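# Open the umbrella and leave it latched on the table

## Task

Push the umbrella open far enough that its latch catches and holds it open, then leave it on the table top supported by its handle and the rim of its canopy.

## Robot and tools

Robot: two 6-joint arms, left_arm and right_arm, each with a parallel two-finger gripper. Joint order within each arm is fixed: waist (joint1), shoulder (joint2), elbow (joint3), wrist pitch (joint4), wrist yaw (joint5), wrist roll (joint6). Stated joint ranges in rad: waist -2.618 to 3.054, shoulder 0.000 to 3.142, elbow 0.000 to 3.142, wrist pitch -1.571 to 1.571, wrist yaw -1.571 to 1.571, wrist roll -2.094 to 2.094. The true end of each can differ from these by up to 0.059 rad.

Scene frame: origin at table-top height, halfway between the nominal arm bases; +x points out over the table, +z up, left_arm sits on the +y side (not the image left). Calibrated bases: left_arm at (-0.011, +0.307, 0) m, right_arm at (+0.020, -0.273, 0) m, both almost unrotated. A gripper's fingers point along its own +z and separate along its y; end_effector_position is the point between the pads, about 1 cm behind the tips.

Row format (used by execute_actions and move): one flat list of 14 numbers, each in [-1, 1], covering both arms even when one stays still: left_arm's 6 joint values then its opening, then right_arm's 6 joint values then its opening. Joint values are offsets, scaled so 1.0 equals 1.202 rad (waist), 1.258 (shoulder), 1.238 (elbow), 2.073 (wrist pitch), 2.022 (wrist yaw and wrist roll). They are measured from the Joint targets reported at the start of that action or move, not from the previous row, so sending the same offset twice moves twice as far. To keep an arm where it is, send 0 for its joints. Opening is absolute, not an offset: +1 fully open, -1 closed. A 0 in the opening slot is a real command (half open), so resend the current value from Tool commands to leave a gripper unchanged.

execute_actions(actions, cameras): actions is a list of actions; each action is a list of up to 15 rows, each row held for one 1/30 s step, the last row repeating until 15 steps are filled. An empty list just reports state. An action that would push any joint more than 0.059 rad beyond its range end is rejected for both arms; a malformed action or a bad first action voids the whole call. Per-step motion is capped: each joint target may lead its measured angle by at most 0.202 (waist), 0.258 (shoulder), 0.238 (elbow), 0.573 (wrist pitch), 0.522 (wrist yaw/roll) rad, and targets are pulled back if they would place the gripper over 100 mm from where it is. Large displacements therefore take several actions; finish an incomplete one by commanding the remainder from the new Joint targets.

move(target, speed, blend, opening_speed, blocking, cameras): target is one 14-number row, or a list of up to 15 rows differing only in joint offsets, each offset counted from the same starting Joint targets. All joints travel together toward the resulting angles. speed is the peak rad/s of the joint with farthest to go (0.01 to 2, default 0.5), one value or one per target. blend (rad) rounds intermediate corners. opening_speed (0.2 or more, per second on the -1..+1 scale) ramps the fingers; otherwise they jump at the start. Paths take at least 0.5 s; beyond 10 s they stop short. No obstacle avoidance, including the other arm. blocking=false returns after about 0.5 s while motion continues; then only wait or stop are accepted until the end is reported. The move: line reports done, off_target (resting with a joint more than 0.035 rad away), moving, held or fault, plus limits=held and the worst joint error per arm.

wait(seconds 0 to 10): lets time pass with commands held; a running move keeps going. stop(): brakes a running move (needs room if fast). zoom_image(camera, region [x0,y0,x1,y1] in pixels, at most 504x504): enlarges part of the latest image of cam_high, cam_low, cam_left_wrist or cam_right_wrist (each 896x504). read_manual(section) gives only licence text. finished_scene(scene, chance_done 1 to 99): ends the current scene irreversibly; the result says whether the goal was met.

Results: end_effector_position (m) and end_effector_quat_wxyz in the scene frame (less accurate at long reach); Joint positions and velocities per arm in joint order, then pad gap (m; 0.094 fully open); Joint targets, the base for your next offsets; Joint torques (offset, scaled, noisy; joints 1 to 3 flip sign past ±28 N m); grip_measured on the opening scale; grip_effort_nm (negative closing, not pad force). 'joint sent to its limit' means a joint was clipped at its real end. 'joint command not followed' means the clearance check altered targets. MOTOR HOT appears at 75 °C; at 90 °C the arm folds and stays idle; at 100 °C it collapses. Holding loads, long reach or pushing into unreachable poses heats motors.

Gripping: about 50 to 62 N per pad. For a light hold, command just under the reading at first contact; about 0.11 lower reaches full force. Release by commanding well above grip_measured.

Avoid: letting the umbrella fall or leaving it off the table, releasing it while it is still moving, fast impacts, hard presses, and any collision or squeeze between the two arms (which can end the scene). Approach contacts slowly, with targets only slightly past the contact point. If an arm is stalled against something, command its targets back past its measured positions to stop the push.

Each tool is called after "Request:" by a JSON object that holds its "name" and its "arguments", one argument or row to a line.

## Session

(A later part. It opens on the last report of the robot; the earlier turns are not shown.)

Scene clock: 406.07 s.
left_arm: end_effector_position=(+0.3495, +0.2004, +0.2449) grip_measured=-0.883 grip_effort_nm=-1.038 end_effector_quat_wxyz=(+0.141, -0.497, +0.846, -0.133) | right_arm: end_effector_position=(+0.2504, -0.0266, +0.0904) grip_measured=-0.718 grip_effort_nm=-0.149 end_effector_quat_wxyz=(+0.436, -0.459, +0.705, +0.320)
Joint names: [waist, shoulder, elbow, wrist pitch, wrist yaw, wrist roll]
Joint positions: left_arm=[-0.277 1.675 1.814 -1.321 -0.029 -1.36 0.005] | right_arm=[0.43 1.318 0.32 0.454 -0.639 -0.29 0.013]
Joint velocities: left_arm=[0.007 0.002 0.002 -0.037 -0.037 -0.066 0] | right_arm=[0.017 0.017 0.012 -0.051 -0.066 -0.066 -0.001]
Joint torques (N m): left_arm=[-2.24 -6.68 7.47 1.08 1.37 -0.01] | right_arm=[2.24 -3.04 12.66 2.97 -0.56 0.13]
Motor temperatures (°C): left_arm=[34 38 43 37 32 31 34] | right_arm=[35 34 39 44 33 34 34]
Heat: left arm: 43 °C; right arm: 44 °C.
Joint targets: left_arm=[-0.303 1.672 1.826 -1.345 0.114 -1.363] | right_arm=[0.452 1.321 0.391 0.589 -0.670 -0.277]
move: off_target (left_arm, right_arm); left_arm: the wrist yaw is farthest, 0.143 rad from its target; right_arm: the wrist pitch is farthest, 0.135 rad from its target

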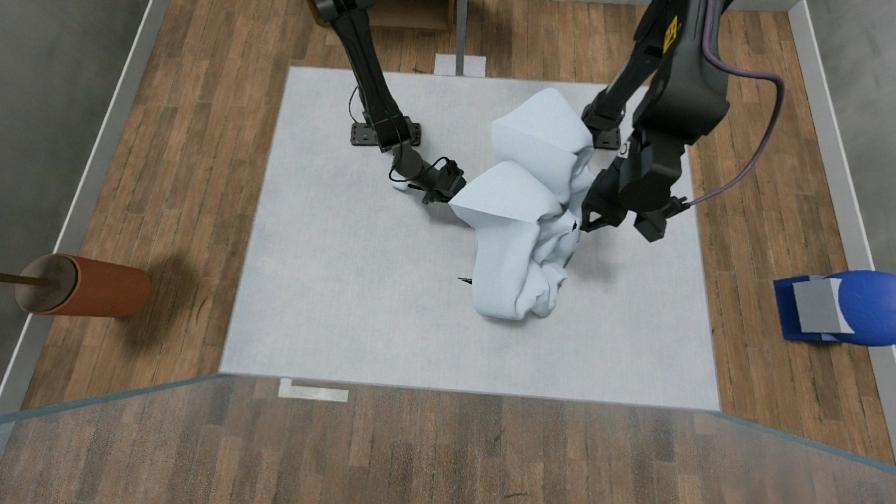

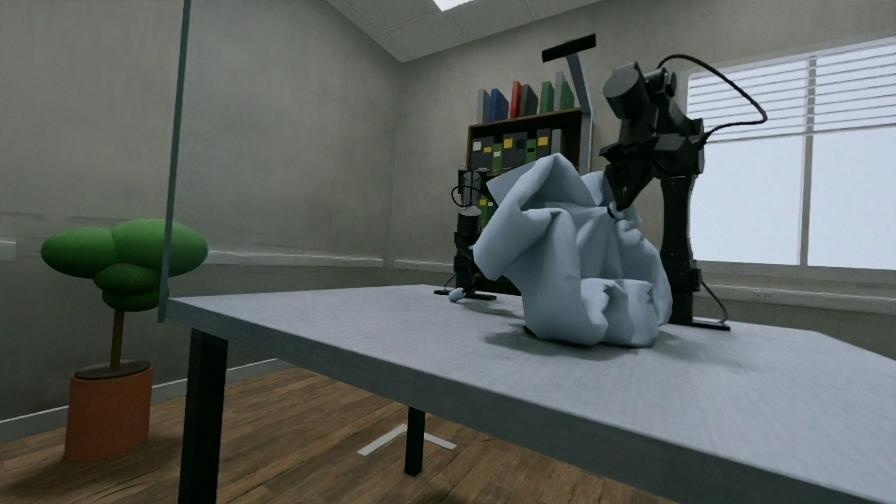

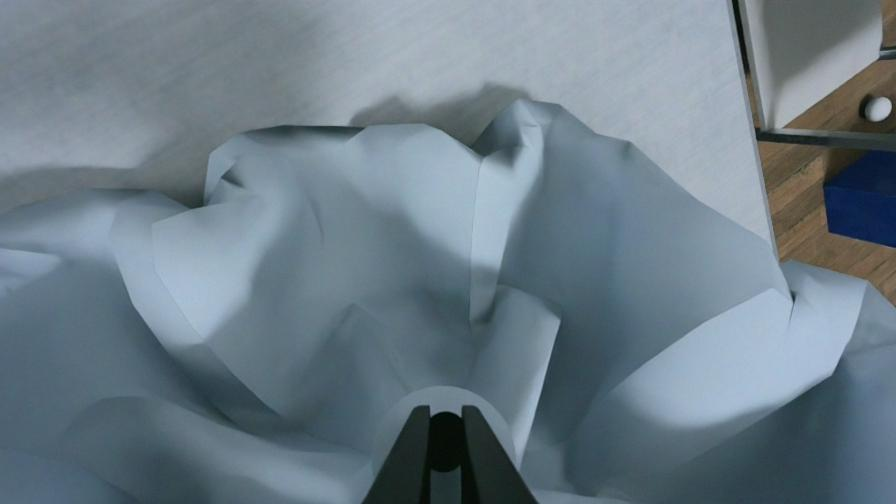

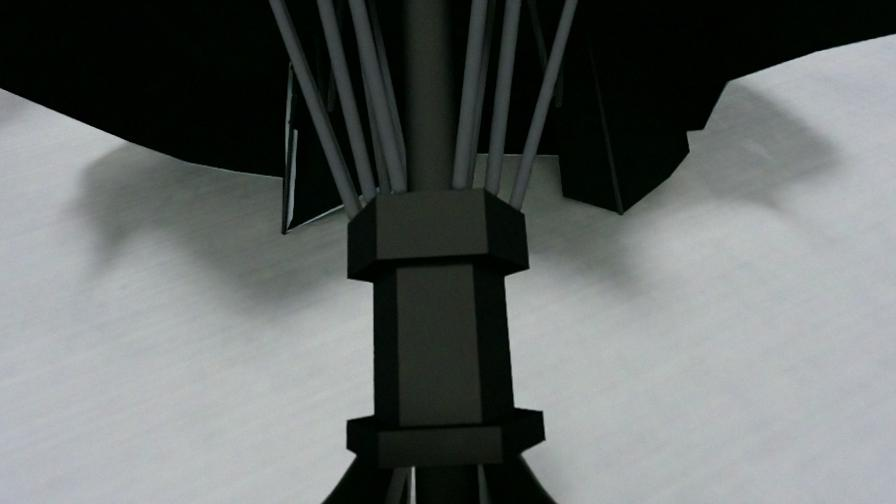

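Request:
{"name": "move", "arguments": {
  "target": [0,0,0,0,-0.0396,0,-1,-0.2855,-0.1137,-0.1664,-0.1130,-0.1390,-0.1275,-0.72],
  "speed": 0.25
}}

Scene clock: 467.47 s.
left_arm: end_effector_position=(+0.3436, +0.1824, +0.2450) grip_measured=-0.884 grip_effort_nm=-1.038 end_effector_quat_wxyz=(+0.113, -0.486, +0.852, -0.158) | right_arm: end_effector_position=(+0.2435, -0.0870, +0.0898) grip_measured=-0.718 grip_effort_nm=-0.149 end_effector_quat_wxyz=(+0.474, -0.466, +0.675, +0.319)
Joint names: [waist, shoulder, elbow, wrist pitch, wrist yaw, wrist roll]
Joint positions: left_arm=[-0.294 1.675 1.814 -1.321 0.042 -1.364 0.005] | right_arm=[0.113 1.195 0.204 0.378 -0.923 -0.523 0.013]
Joint velocities: left_arm=[-0.002 -0.002 0.007 0.051 0.037 -0.066 0] | right_arm=[0.007 -0.012 -0.007 -0.037 -0.051 -0.125 -0.001]
Joint torques (N m): left_arm=[-0.8 -6.67 7.46 1.06 -0.08 0.06] | right_arm=[-0.47 -3.52 4.6 1.34 -0.62 -0.09]
Motor temperatures (°C): left_arm=[34 38 43 36 35 31 34] | right_arm=[35 34 38 59 33 34 34]
Heat: left arm: 43 °C; right arm: 59 °C.
Joint targets: left_arm=[-0.303 1.672 1.826 -1.345 0.033 -1.363] | right_arm=[0.109 1.178 0.185 0.355 -0.951 -0.535]
move: done

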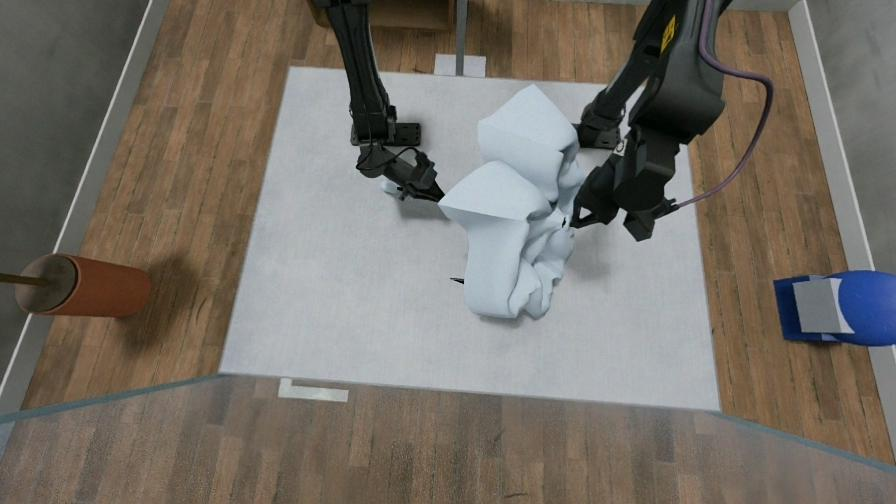

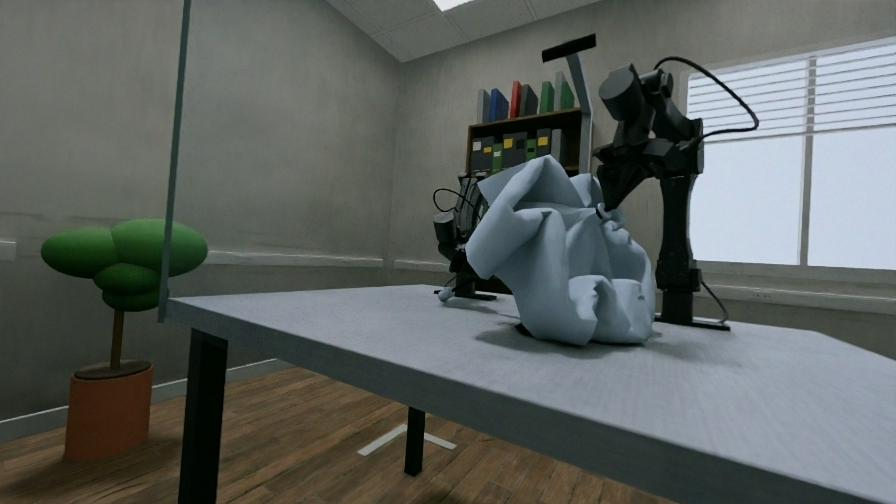

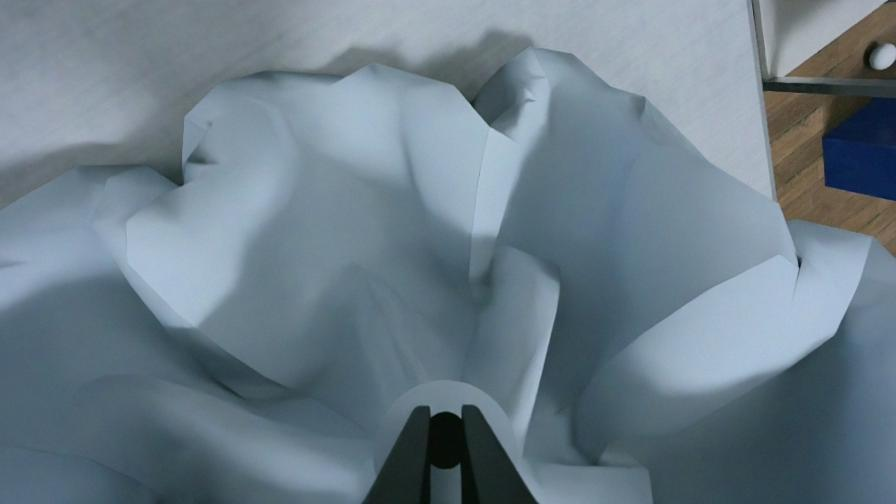

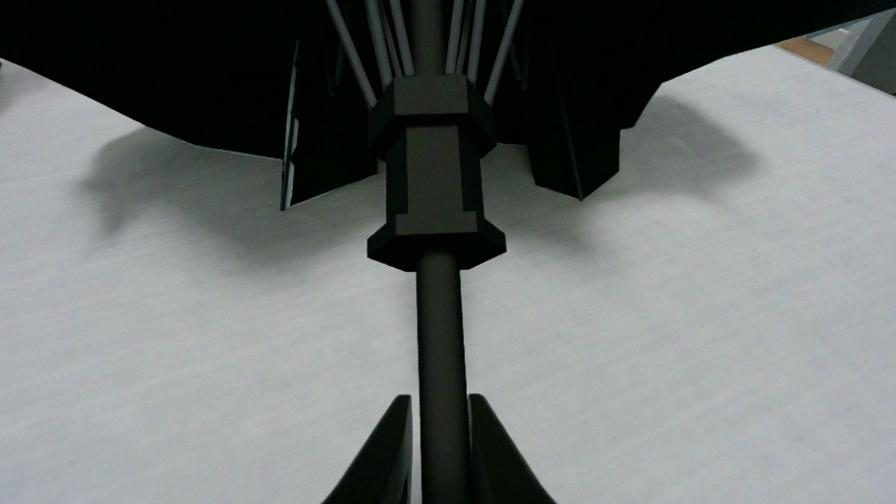

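Request:
{"name": "zoom_image", "arguments": {
  "camera": "cam_right_wrist",
  "region": [320, 264, 560, 504]
}}

Request:
{"name": "zoom_image", "arguments": {
  "camera": "cam_right_wrist",
  "region": [240, 0, 640, 260]
}}

Request:
{"name": "zoom_image", "arguments": {
  "camera": "cam_high",
  "region": [380, 130, 500, 230]
}}

Scaled by 2.100 from the camera's 896x504 image, which has a finer 1280x720 frame.

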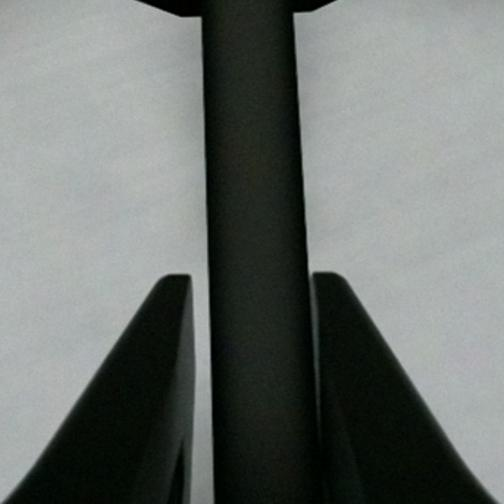

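Scaled by 1.260 from the camera's 896x504 image, which has a finer 1280x720 frame.

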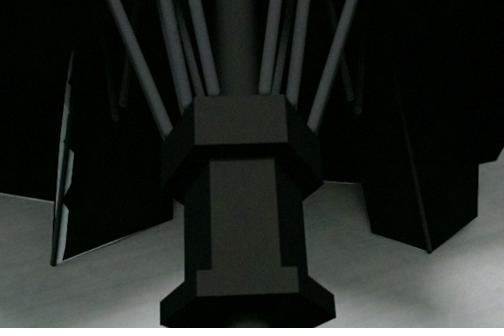

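Scaled by 4.200 from the camera's 896x504 image, which has a finer 1280x720 frame.

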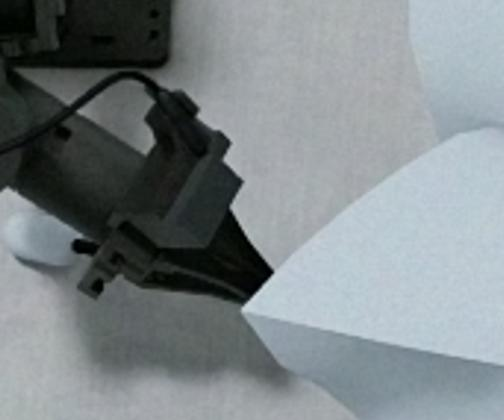

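Request:
{"name": "execute_actions", "arguments": {
  "actions": []
}}

Scene clock: 483.23 s.
left_arm: end_effector_position=(+0.3436, +0.1824, +0.2450) grip_measured=-0.884 grip_effort_nm=-1.038 end_effector_quat_wxyz=(+0.113, -0.486, +0.852, -0.158) | right_arm: end_effector_position=(+0.2434, -0.0870, +0.0898) grip_measured=-0.718 grip_effort_nm=-0.149 end_effector_quat_wxyz=(+0.474, -0.467, +0.675, +0.319)
Joint names: [waist, shoulder, elbow, wrist pitch, wrist yaw, wrist roll]
Joint positions: left_arm=[-0.294 1.675 1.814 -1.322 0.042 -1.364 0.005] | right_arm=[0.113 1.195 0.204 0.378 -0.924 -0.524 0.013]
Joint velocities: left_arm=[0.012 -0.007 -0.012 0.022 -0.022 0.037 -0.001] | right_arm=[-0.007 -0.017 0.007 0.007 -0.022 0.037 0]
Joint torques (N m): left_arm=[-0.8 -6.67 7.45 1.07 -0.08 0.05] | right_arm=[-0.46 -3.51 4.52 1.35 -0.61 -0.09]
Motor temperatures (°C): left_arm=[34 38 43 36 34 31 34] | right_arm=[35 35 37 52 33 34 34]
Heat: left arm: 43 °C; right arm: 52 °C.
Joint targets: left_arm=[-0.303 1.672 1.826 -1.345 0.034 -1.363] | right_arm=[0.109 1.178 0.185 0.355 -0.951 -0.535]
Tool commands: left_gripper/opening=-1.0 right_gripper/opening=-0.72

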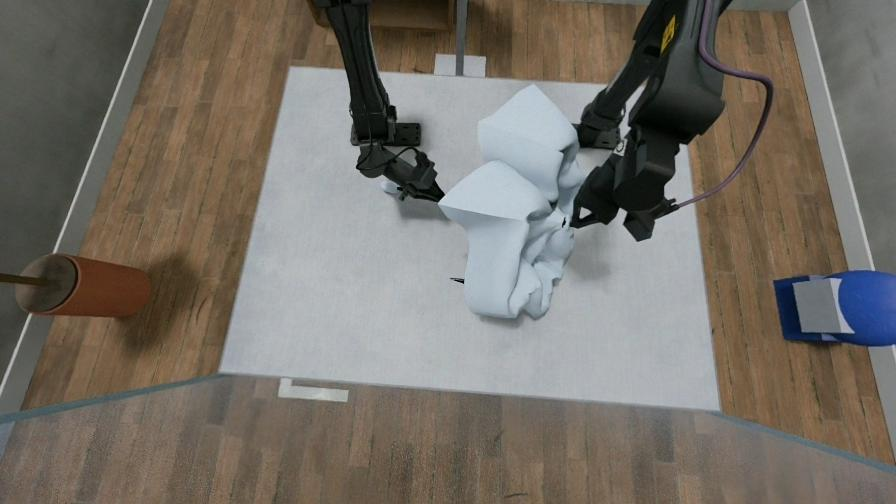

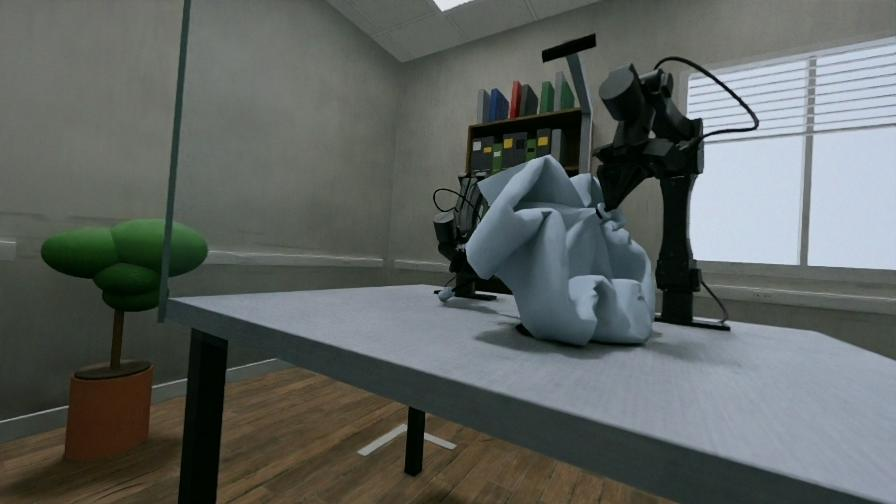

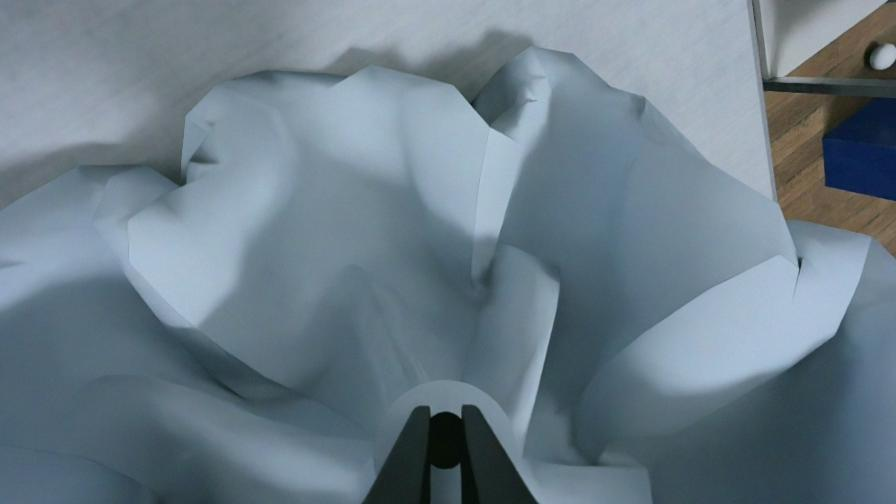

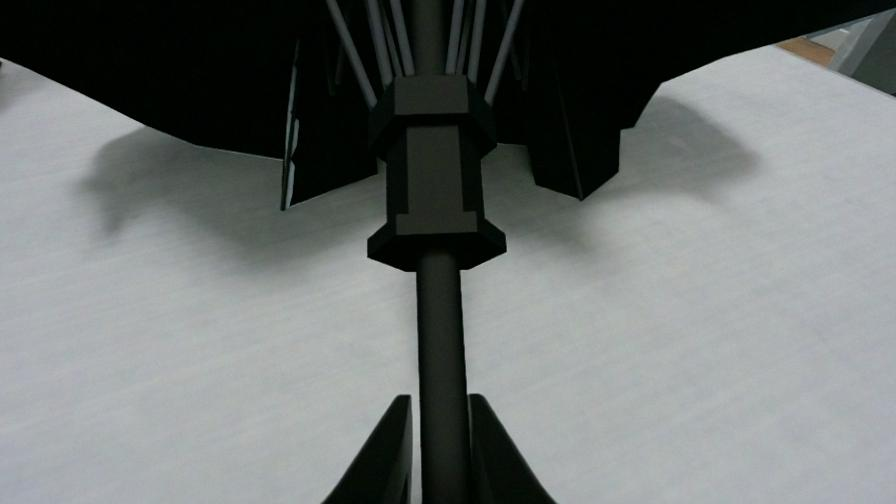

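Request:
{"name": "zoom_image", "arguments": {
  "camera": "cam_right_wrist",
  "region": [330, 200, 560, 504]
}}

Request:
{"name": "zoom_image", "arguments": {
  "camera": "cam_high",
  "region": [340, 80, 620, 330]
}}

Scaled by 1.658 from the camera's 896x504 image, which has a finer 1280x720 frame.

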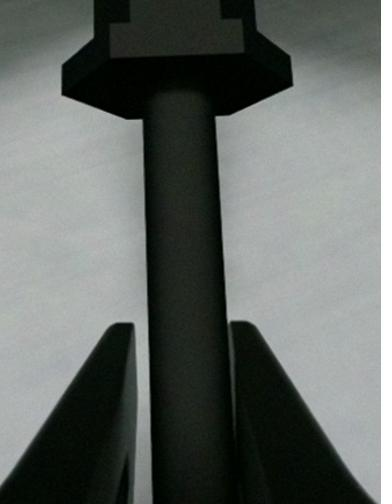

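Scaled by 1.800 from the camera's 896x504 image, which has a finer 1280x720 frame.

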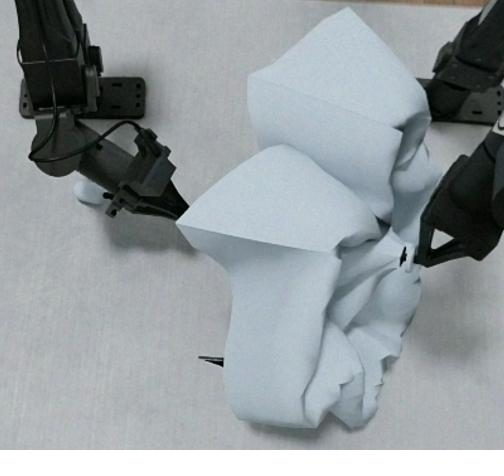

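Request:
{"name": "move", "arguments": {
  "target": [0,0,0,0,0,0,-1,-0.1128,0.0525,0.004,-0.0452,-0.0524,-0.0806,-0.72],
  "speed": 0.3,
  "cameras": ["cam_high","cam_right_wrist"]
}}

Scene clock: 536.90 s.
left_arm: end_effector_position=(+0.3435, +0.1824, +0.2449) grip_measured=-0.884 grip_effort_nm=-1.033 end_effector_quat_wxyz=(+0.113, -0.487, +0.852, -0.158) | right_arm: end_effector_position=(+0.2416, -0.1088, +0.0783) grip_measured=-0.718 grip_effort_nm=-0.154 end_effector_quat_wxyz=(+0.472, -0.469, +0.674, +0.321)
Joint names: [waist, shoulder, elbow, wrist pitch, wrist yaw, wrist roll]
Joint positions: left_arm=[-0.294 1.675 1.814 -1.322 0.042 -1.366 0.005] | right_arm=[-0.021 1.236 0.204 0.282 -1.033 -0.686 0.013]
Joint velocities: left_arm=[0.007 0.007 -0.012 0.066 -0.037 -0.081 0.001] | right_arm=[-0.022 0.002 -0.012 -0.022 0.007 -0.037 -0.001]
Joint torques (N m): left_arm=[-0.79 -6.67 7.45 1.07 -0.08 0.07] | right_arm=[-0.58 -1.61 4.64 1.19 -0.63 -0.11]
Motor temperatures (°C): left_arm=[34 38 43 36 33 31 34] | right_arm=[35 35 36 46 34 34 34]
Heat: left arm: 43 °C; right arm: 46 °C.
Joint targets: left_arm=[-0.303 1.672 1.826 -1.346 0.034 -1.364] | right_arm=[-0.027 1.244 0.190 0.261 -1.057 -0.698]
move: done
Images, in order (width x height): cam_high 896x504, cam_right_wrist 896x504.

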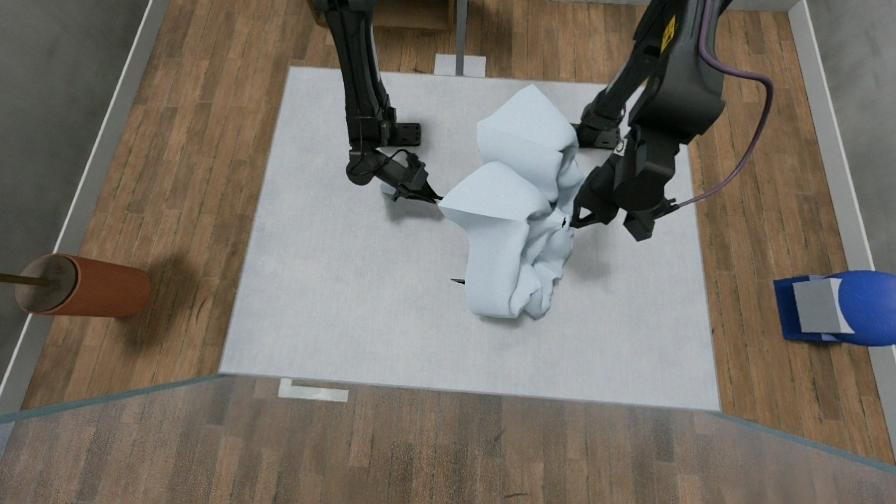

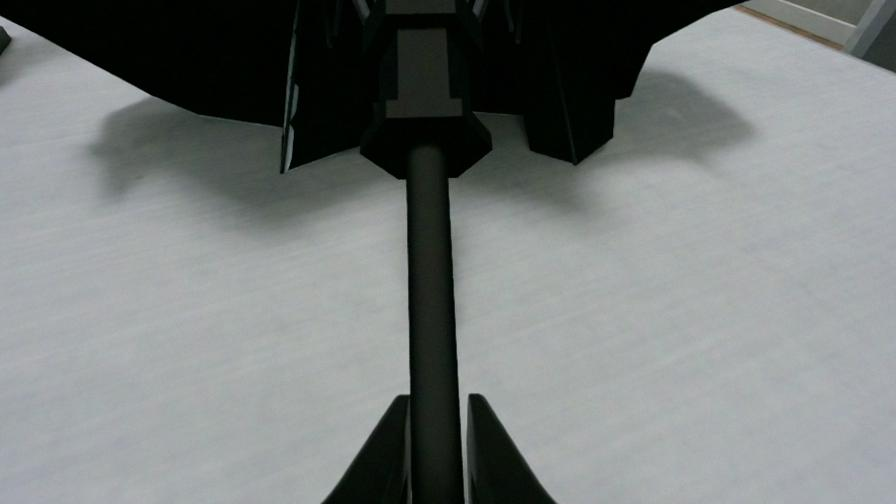

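Request:
{"name": "zoom_image", "arguments": {
  "camera": "cam_right_wrist",
  "region": [330, 90, 560, 394]
}}

Request:
{"name": "zoom_image", "arguments": {
  "camera": "cam_right_wrist",
  "region": [330, 200, 560, 504]
}}

Scaled by 1.658 from the camera's 896x504 image, which has a finer 1280x720 frame.

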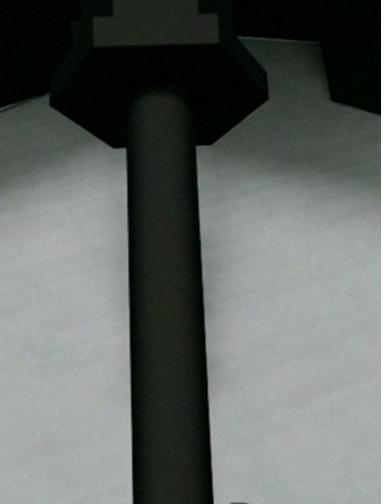

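Scaled by 1.658 from the camera's 896x504 image, which has a finer 1280x720 frame.

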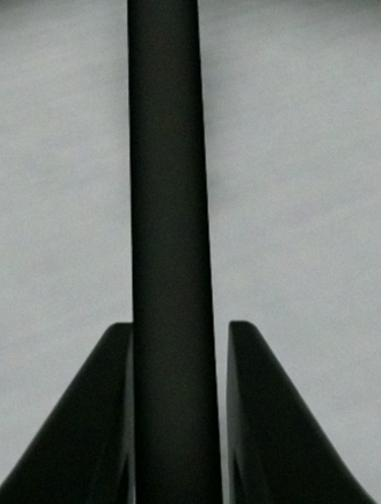

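Request:
{"name": "move", "arguments": {
  "target": [-0.0691,0.0588,0.168,-0.0675,-0.046,-0.0287,-1,0.0696,0.0451,-0.0353,0.2087,-0.0198,0.1548,-0.36],
  "speed": 0.3,
  "opening_speed": 1.0
}}

Scene clock: 589.17 s.
left_arm: end_effector_position=(+0.3355, +0.1681, +0.2729) grip_measured=-0.884 grip_effort_nm=-1.038 end_effector_quat_wxyz=(+0.132, -0.483, +0.855, -0.136) | right_arm: end_effector_position=(+0.2463, -0.0874, +0.1102) grip_measured=-0.362 grip_effort_nm=0.090 end_effector_quat_wxyz=(+0.514, -0.449, +0.633, +0.366)
Joint names: [waist, shoulder, elbow, wrist pitch, wrist yaw, wrist roll]
Joint positions: left_arm=[-0.378 1.73 2.006 -1.467 -0.044 -1.425 0.005] | right_arm=[0.051 1.291 0.164 0.683 -1.077 -0.396 0.03]
Joint velocities: left_arm=[-0.022 0.007 0.002 -0.007 0.007 0.066 0] | right_arm=[0.017 -0.012 -0.022 -0.066 0.037 0.051 0]
Joint torques (N m): left_arm=[-0.69 -5.52 8.49 1.1 -0.19 0.07] | right_arm=[0.61 -1.8 4.01 1.68 -0.47 0.11]
Motor temperatures (°C): left_arm=[34 38 43 36 32 31 34] | right_arm=[34 34 36 43 34 34 34]
Heat: left arm: 43 °C; right arm: 43 °C.
Joint targets: left_arm=[-0.386 1.746 2.034 -1.486 -0.059 -1.422] | right_arm=[0.057 1.301 0.146 0.694 -1.097 -0.385]
move: done

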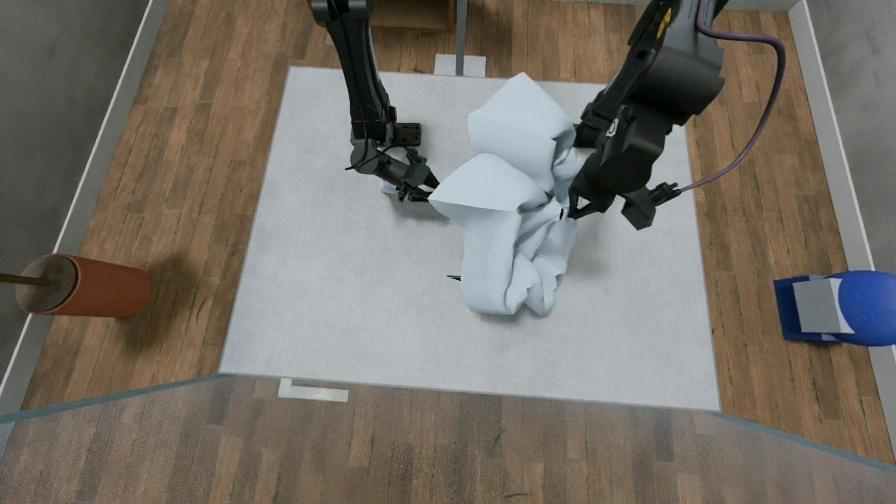

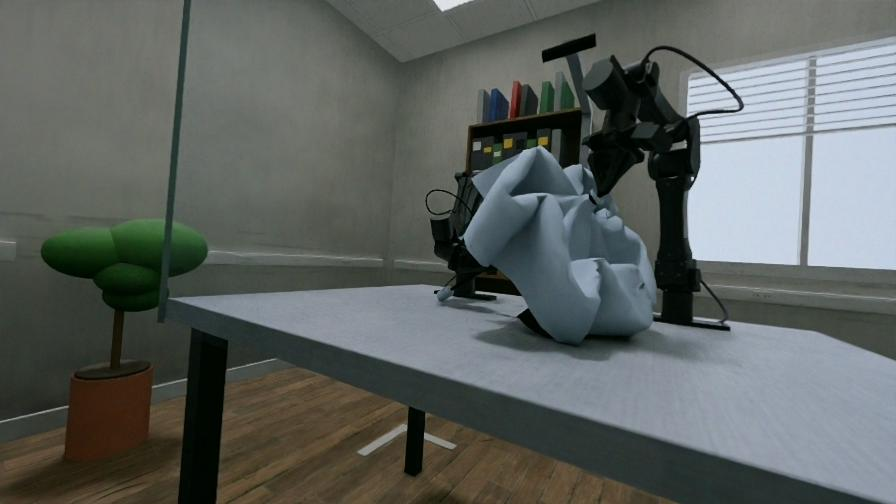

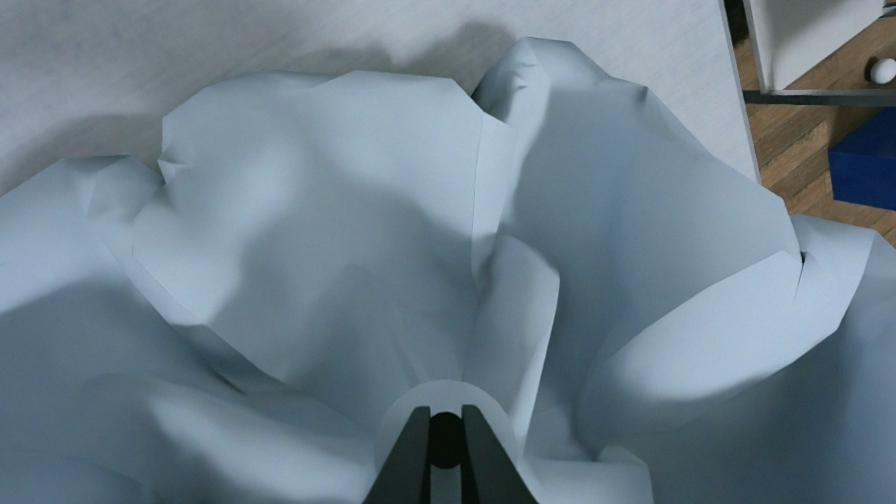

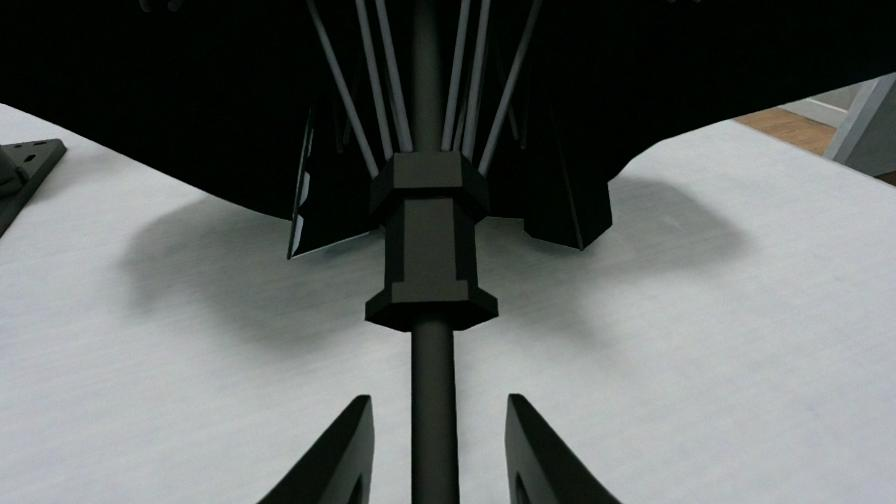

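Request:
{"name": "zoom_image", "arguments": {
  "camera": "cam_right_wrist",
  "region": [330, 260, 560, 504]
}}

Request:
{"name": "zoom_image", "arguments": {
  "camera": "cam_right_wrist",
  "region": [230, 0, 660, 300]
}}

Scaled by 2.066 from the camera's 896x504 image, which has a finer 1280x720 frame.

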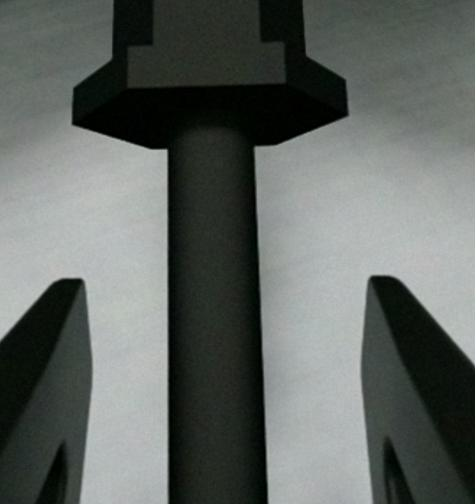

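Scaled by 1.172 from the camera's 896x504 image, which has a finer 1280x720 frame.

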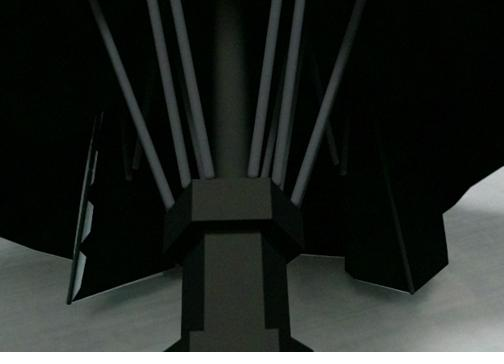

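Request:
{"name": "zoom_image", "arguments": {
  "camera": "cam_high",
  "region": [340, 60, 620, 330]
}}

Request:
{"name": "zoom_image", "arguments": {
  "camera": "cam_low",
  "region": [400, 120, 720, 360]
}}

Scaled by 1.800 from the camera's 896x504 image, which has a finer 1280x720 frame.

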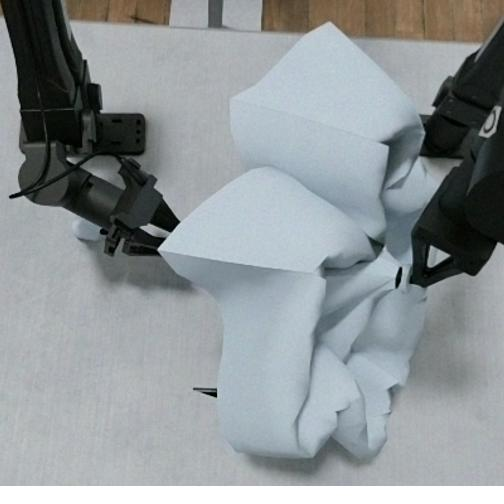

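Scaled by 1.575 from the camera's 896x504 image, which has a finer 1280x720 frame.

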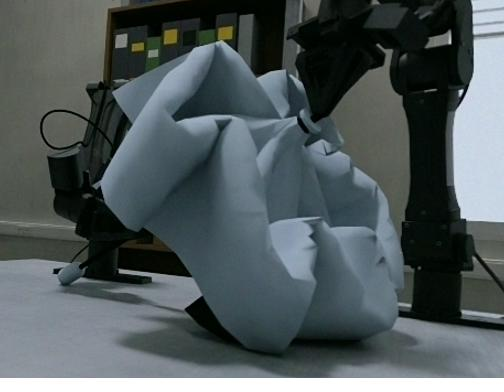

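Request:
{"name": "move", "arguments": {
  "target": [0,0,0,0,0,0,-1,-0.0127,-0.0302,0.0307,-0.0241,-0.0064,-0.0124,-0.72],
  "speed": 0.2,
  "opening_speed": 0.8,
  "cameras": ["cam_right_wrist"]
}}

Request:
{"name": "zoom_image", "arguments": {
  "camera": "cam_right_wrist",
  "region": [330, 260, 560, 504]
}}

Scene clock: 629.07 s.
left_arm: end_effector_position=(+0.3353, +0.1683, +0.2728) grip_measured=-0.884 grip_effort_nm=-1.033 end_effector_quat_wxyz=(+0.132, -0.484, +0.855, -0.135) | right_arm: end_effector_position=(+0.2446, -0.0877, +0.1116) grip_measured=-0.718 grip_effort_nm=-0.149 end_effector_quat_wxyz=(+0.514, -0.450, +0.631, +0.369)
Joint names: [waist, shoulder, elbow, wrist pitch, wrist yaw, wrist roll]
Joint positions: left_arm=[-0.378 1.73 2.006 -1.468 -0.044 -1.425 0.005] | right_arm=[0.047 1.279 0.164 0.669 -1.087 -0.398 0.013]
Joint velocities: left_arm=[-0.012 0.007 -0.012 -0.037 0.007 -0.066 0] | right_arm=[0.012 0.012 0.002 -0.037 0.037 -0.007 0]
Joint torques (N m): left_arm=[-0.69 -5.53 8.5 1.12 -0.18 0.09] | right_arm=[-0.54 -3.75 7.36 1.37 -0.49 -0.1]
Motor temperatures (°C): left_arm=[34 37 43 36 32 31 35] | right_arm=[34 34 36 44 34 34 34]
Heat: left arm: 43 °C; right arm: 44 °C.
Joint targets: left_arm=[-0.386 1.746 2.034 -1.485 -0.059 -1.422] | right_arm=[0.042 1.262 0.184 0.644 -1.110 -0.410]
move: done
Images, in order (width x height): cam_right_wrist 896x504.

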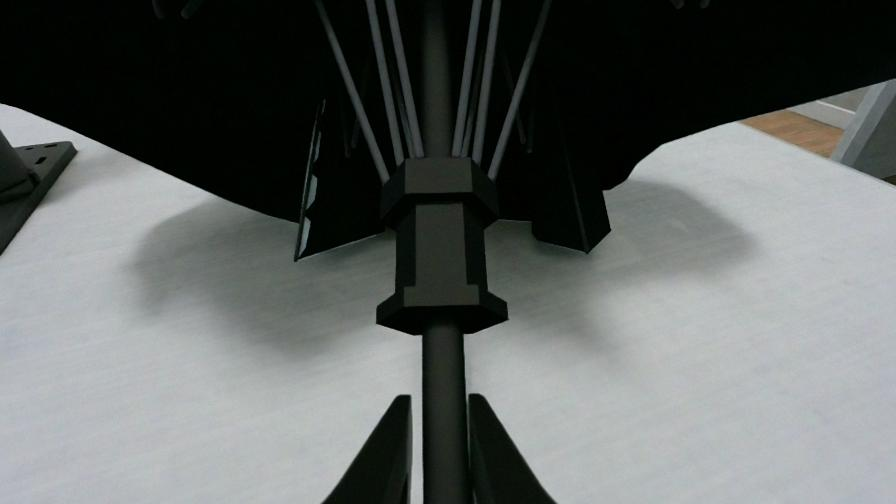

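Scaled by 2.066 from the camera's 896x504 image, which has a finer 1280x720 frame.

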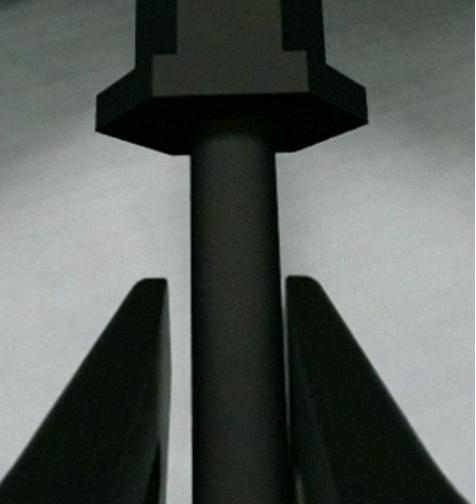

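Request:
{"name": "move", "arguments": {
  "target": [0,0,0,0,0.0148,0,-1,0.0932,-0.0048,0.0436,0.0328,0.0564,0.0420,-0.72],
  "speed": 0.15,
  "cameras": ["cam_high","cam_right_wrist"]
}}

Scene clock: 653.97 s.
left_arm: end_effector_position=(+0.3355, +0.1703, +0.2726) grip_measured=-0.884 grip_effort_nm=-1.033 end_effector_quat_wxyz=(+0.135, -0.485, +0.854, -0.131) | right_arm: end_effector_position=(+0.2480, -0.0694, +0.1198) grip_measured=-0.718 grip_effort_nm=-0.154 end_effector_quat_wxyz=(+0.509, -0.454, +0.630, +0.370)
Joint names: [waist, shoulder, elbow, wrist pitch, wrist yaw, wrist roll]
Joint positions: left_arm=[-0.378 1.73 2.006 -1.471 -0.055 -1.425 0.005] | right_arm=[0.145 1.277 0.2 0.679 -1.005 -0.337 0.013]
Joint velocities: left_arm=[-0.012 -0.002 -0.022 -0.051 0.007 -0.007 0] | right_arm=[0.002 -0.002 -0.007 0.007 0.11 -0.007 0.001]
Joint torques (N m): left_arm=[-0.69 -5.53 8.47 1.14 0.2 0.09] | right_arm=[0.91 -4.23 9.32 1.94 -0.11 0.14]
Motor temperatures (°C): left_arm=[34 37 43 36 32 31 35] | right_arm=[34 34 37 43 34 34 34]
Heat: left arm: 43 °C; right arm: 43 °C.
Joint targets: left_arm=[-0.386 1.746 2.034 -1.485 -0.029 -1.422] | right_arm=[0.154 1.257 0.238 0.712 -0.996 -0.325]
move: off_target (right_arm); right_arm: the elbow is farthest, 0.038 rad from its target
Images, in order (width x height): cam_high 896x504, cam_right_wrist 896x504.

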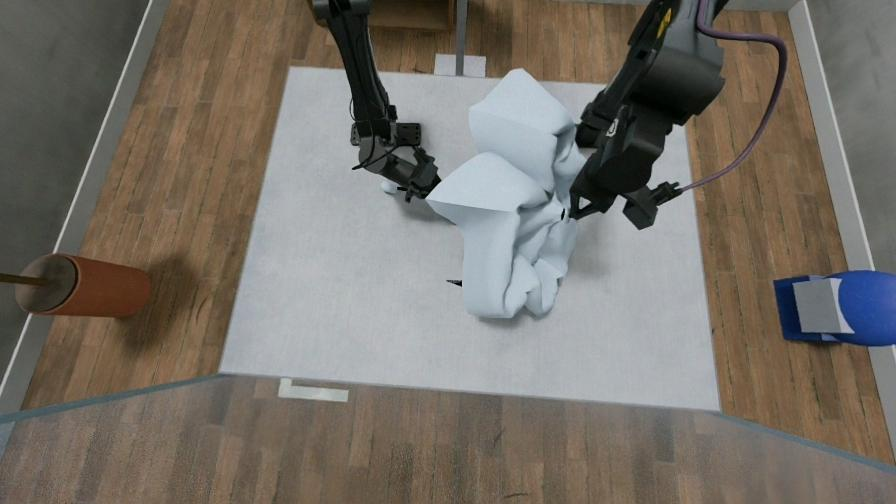

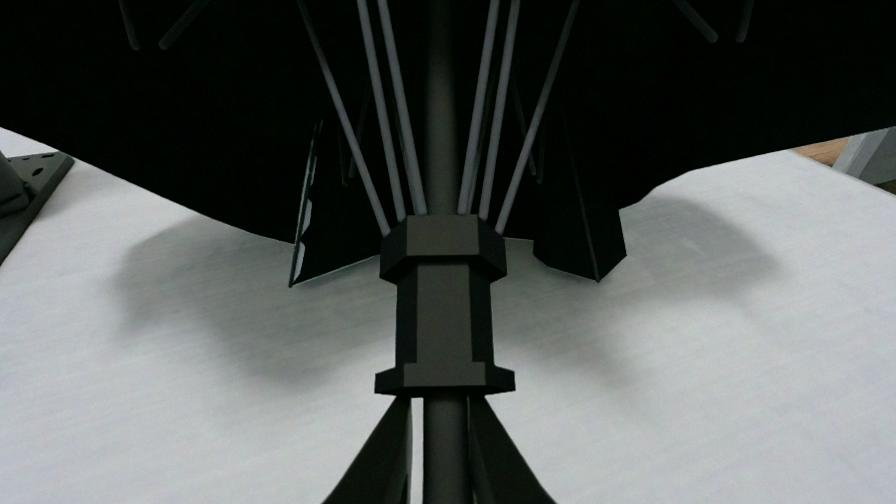

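Request:
{"name": "move", "arguments": {
  "target": [0,0,0,0,0.0198,0,-1,0.0727,-0.0040,0.0557,0.0077,0.0465,0.0287,-0.72],
  "speed": 0.15
}}

Scene clock: 659.33 s.
left_arm: end_effector_position=(+0.3414, +0.1776, +0.2788) grip_measured=-0.884 grip_effort_nm=-1.038 end_effector_quat_wxyz=(+0.154, -0.490, +0.848, -0.129) | right_arm: end_effector_position=(+0.2572, -0.0551, +0.1262) grip_measured=-0.718 grip_effort_nm=-0.144 end_effector_quat_wxyz=(+0.507, -0.447, +0.643, +0.360)
Joint names: [waist, shoulder, elbow, wrist pitch, wrist yaw, wrist roll]
Joint positions: left_arm=[-0.369 1.73 2.023 -1.466 -0.087 -1.425 0.005] | right_arm=[0.226 1.277 0.245 0.662 -0.899 -0.285 0.013]
Joint velocities: left_arm=[-0.007 -0.007 0.007 -0.022 0.11 -0.037 0.001] | right_arm=[-0.002 0.012 -0.017 0.051 -0.037 0.007 0]
Joint torques (N m): left_arm=[-1.46 -5.52 7.02 1.14 0.89 0.09] | right_arm=[1.55 -4.81 11.67 2.32 -0.22 0.2]
Motor temperatures (°C): left_arm=[34 37 43 36 32 31 35] | right_arm=[34 34 37 44 33 34 34]
Heat: left arm: 43 °C; right arm: 44 °C.
Joint targets: left_arm=[-0.386 1.746 2.034 -1.485 0.010 -1.422] | right_arm=[0.241 1.251 0.307 0.728 -0.902 -0.267]
move: off_target (left_arm, right_arm); left_arm: the wrist yaw is farthest, 0.098 rad from its target; right_arm: the wrist pitch is farthest, 0.066 rad from its target

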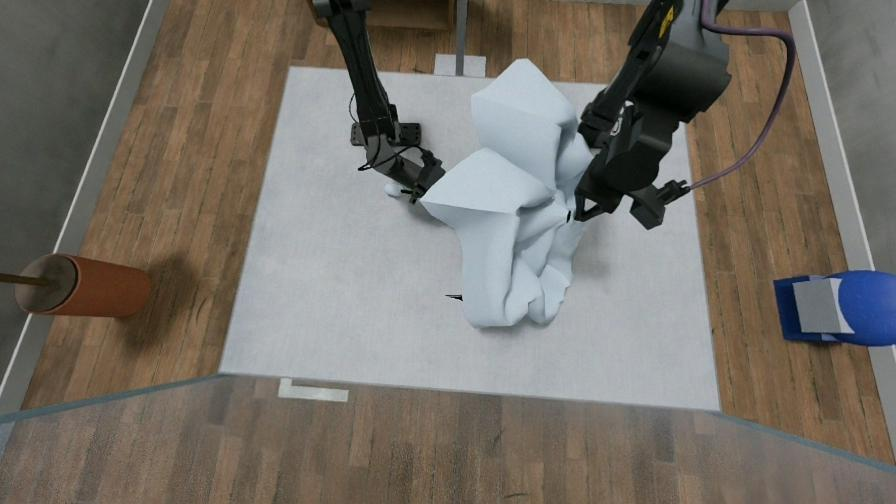

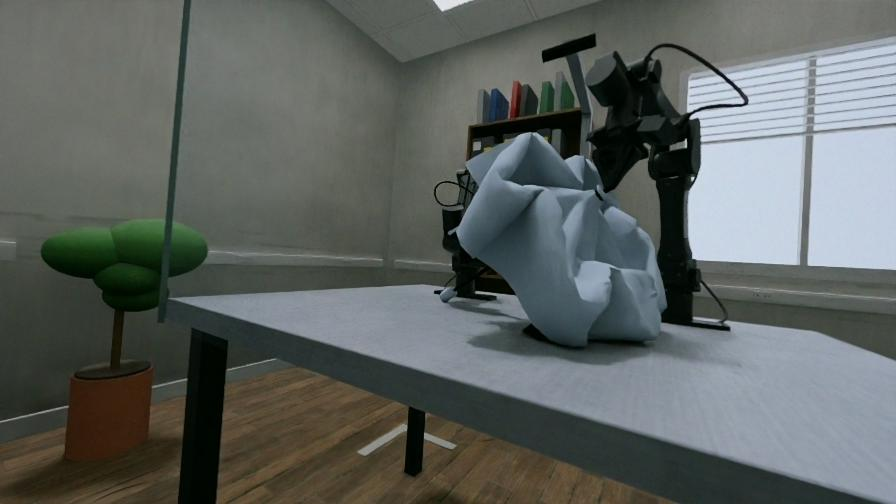

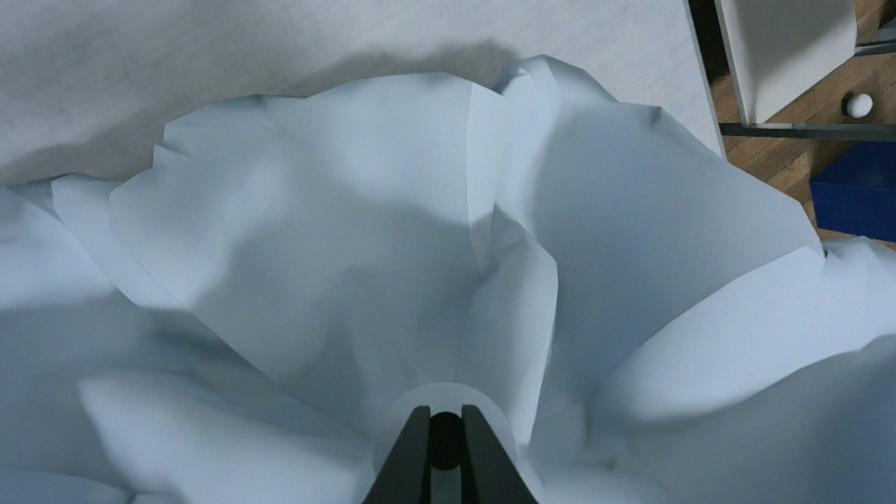

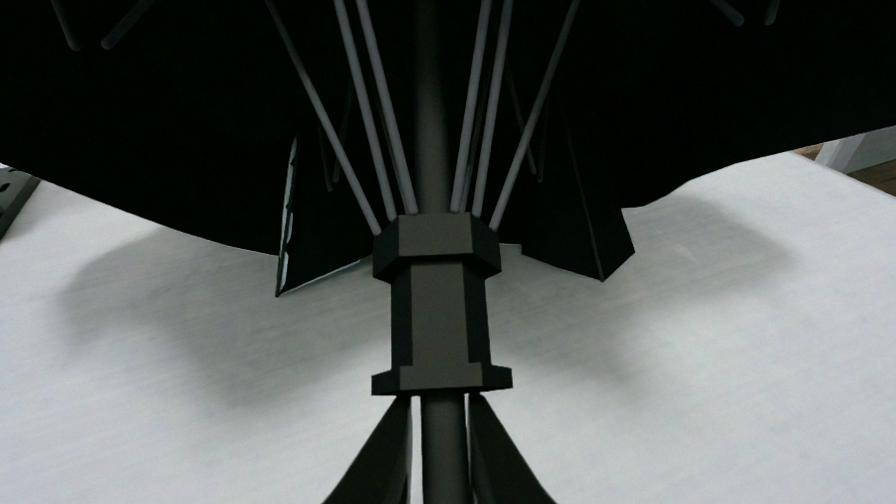

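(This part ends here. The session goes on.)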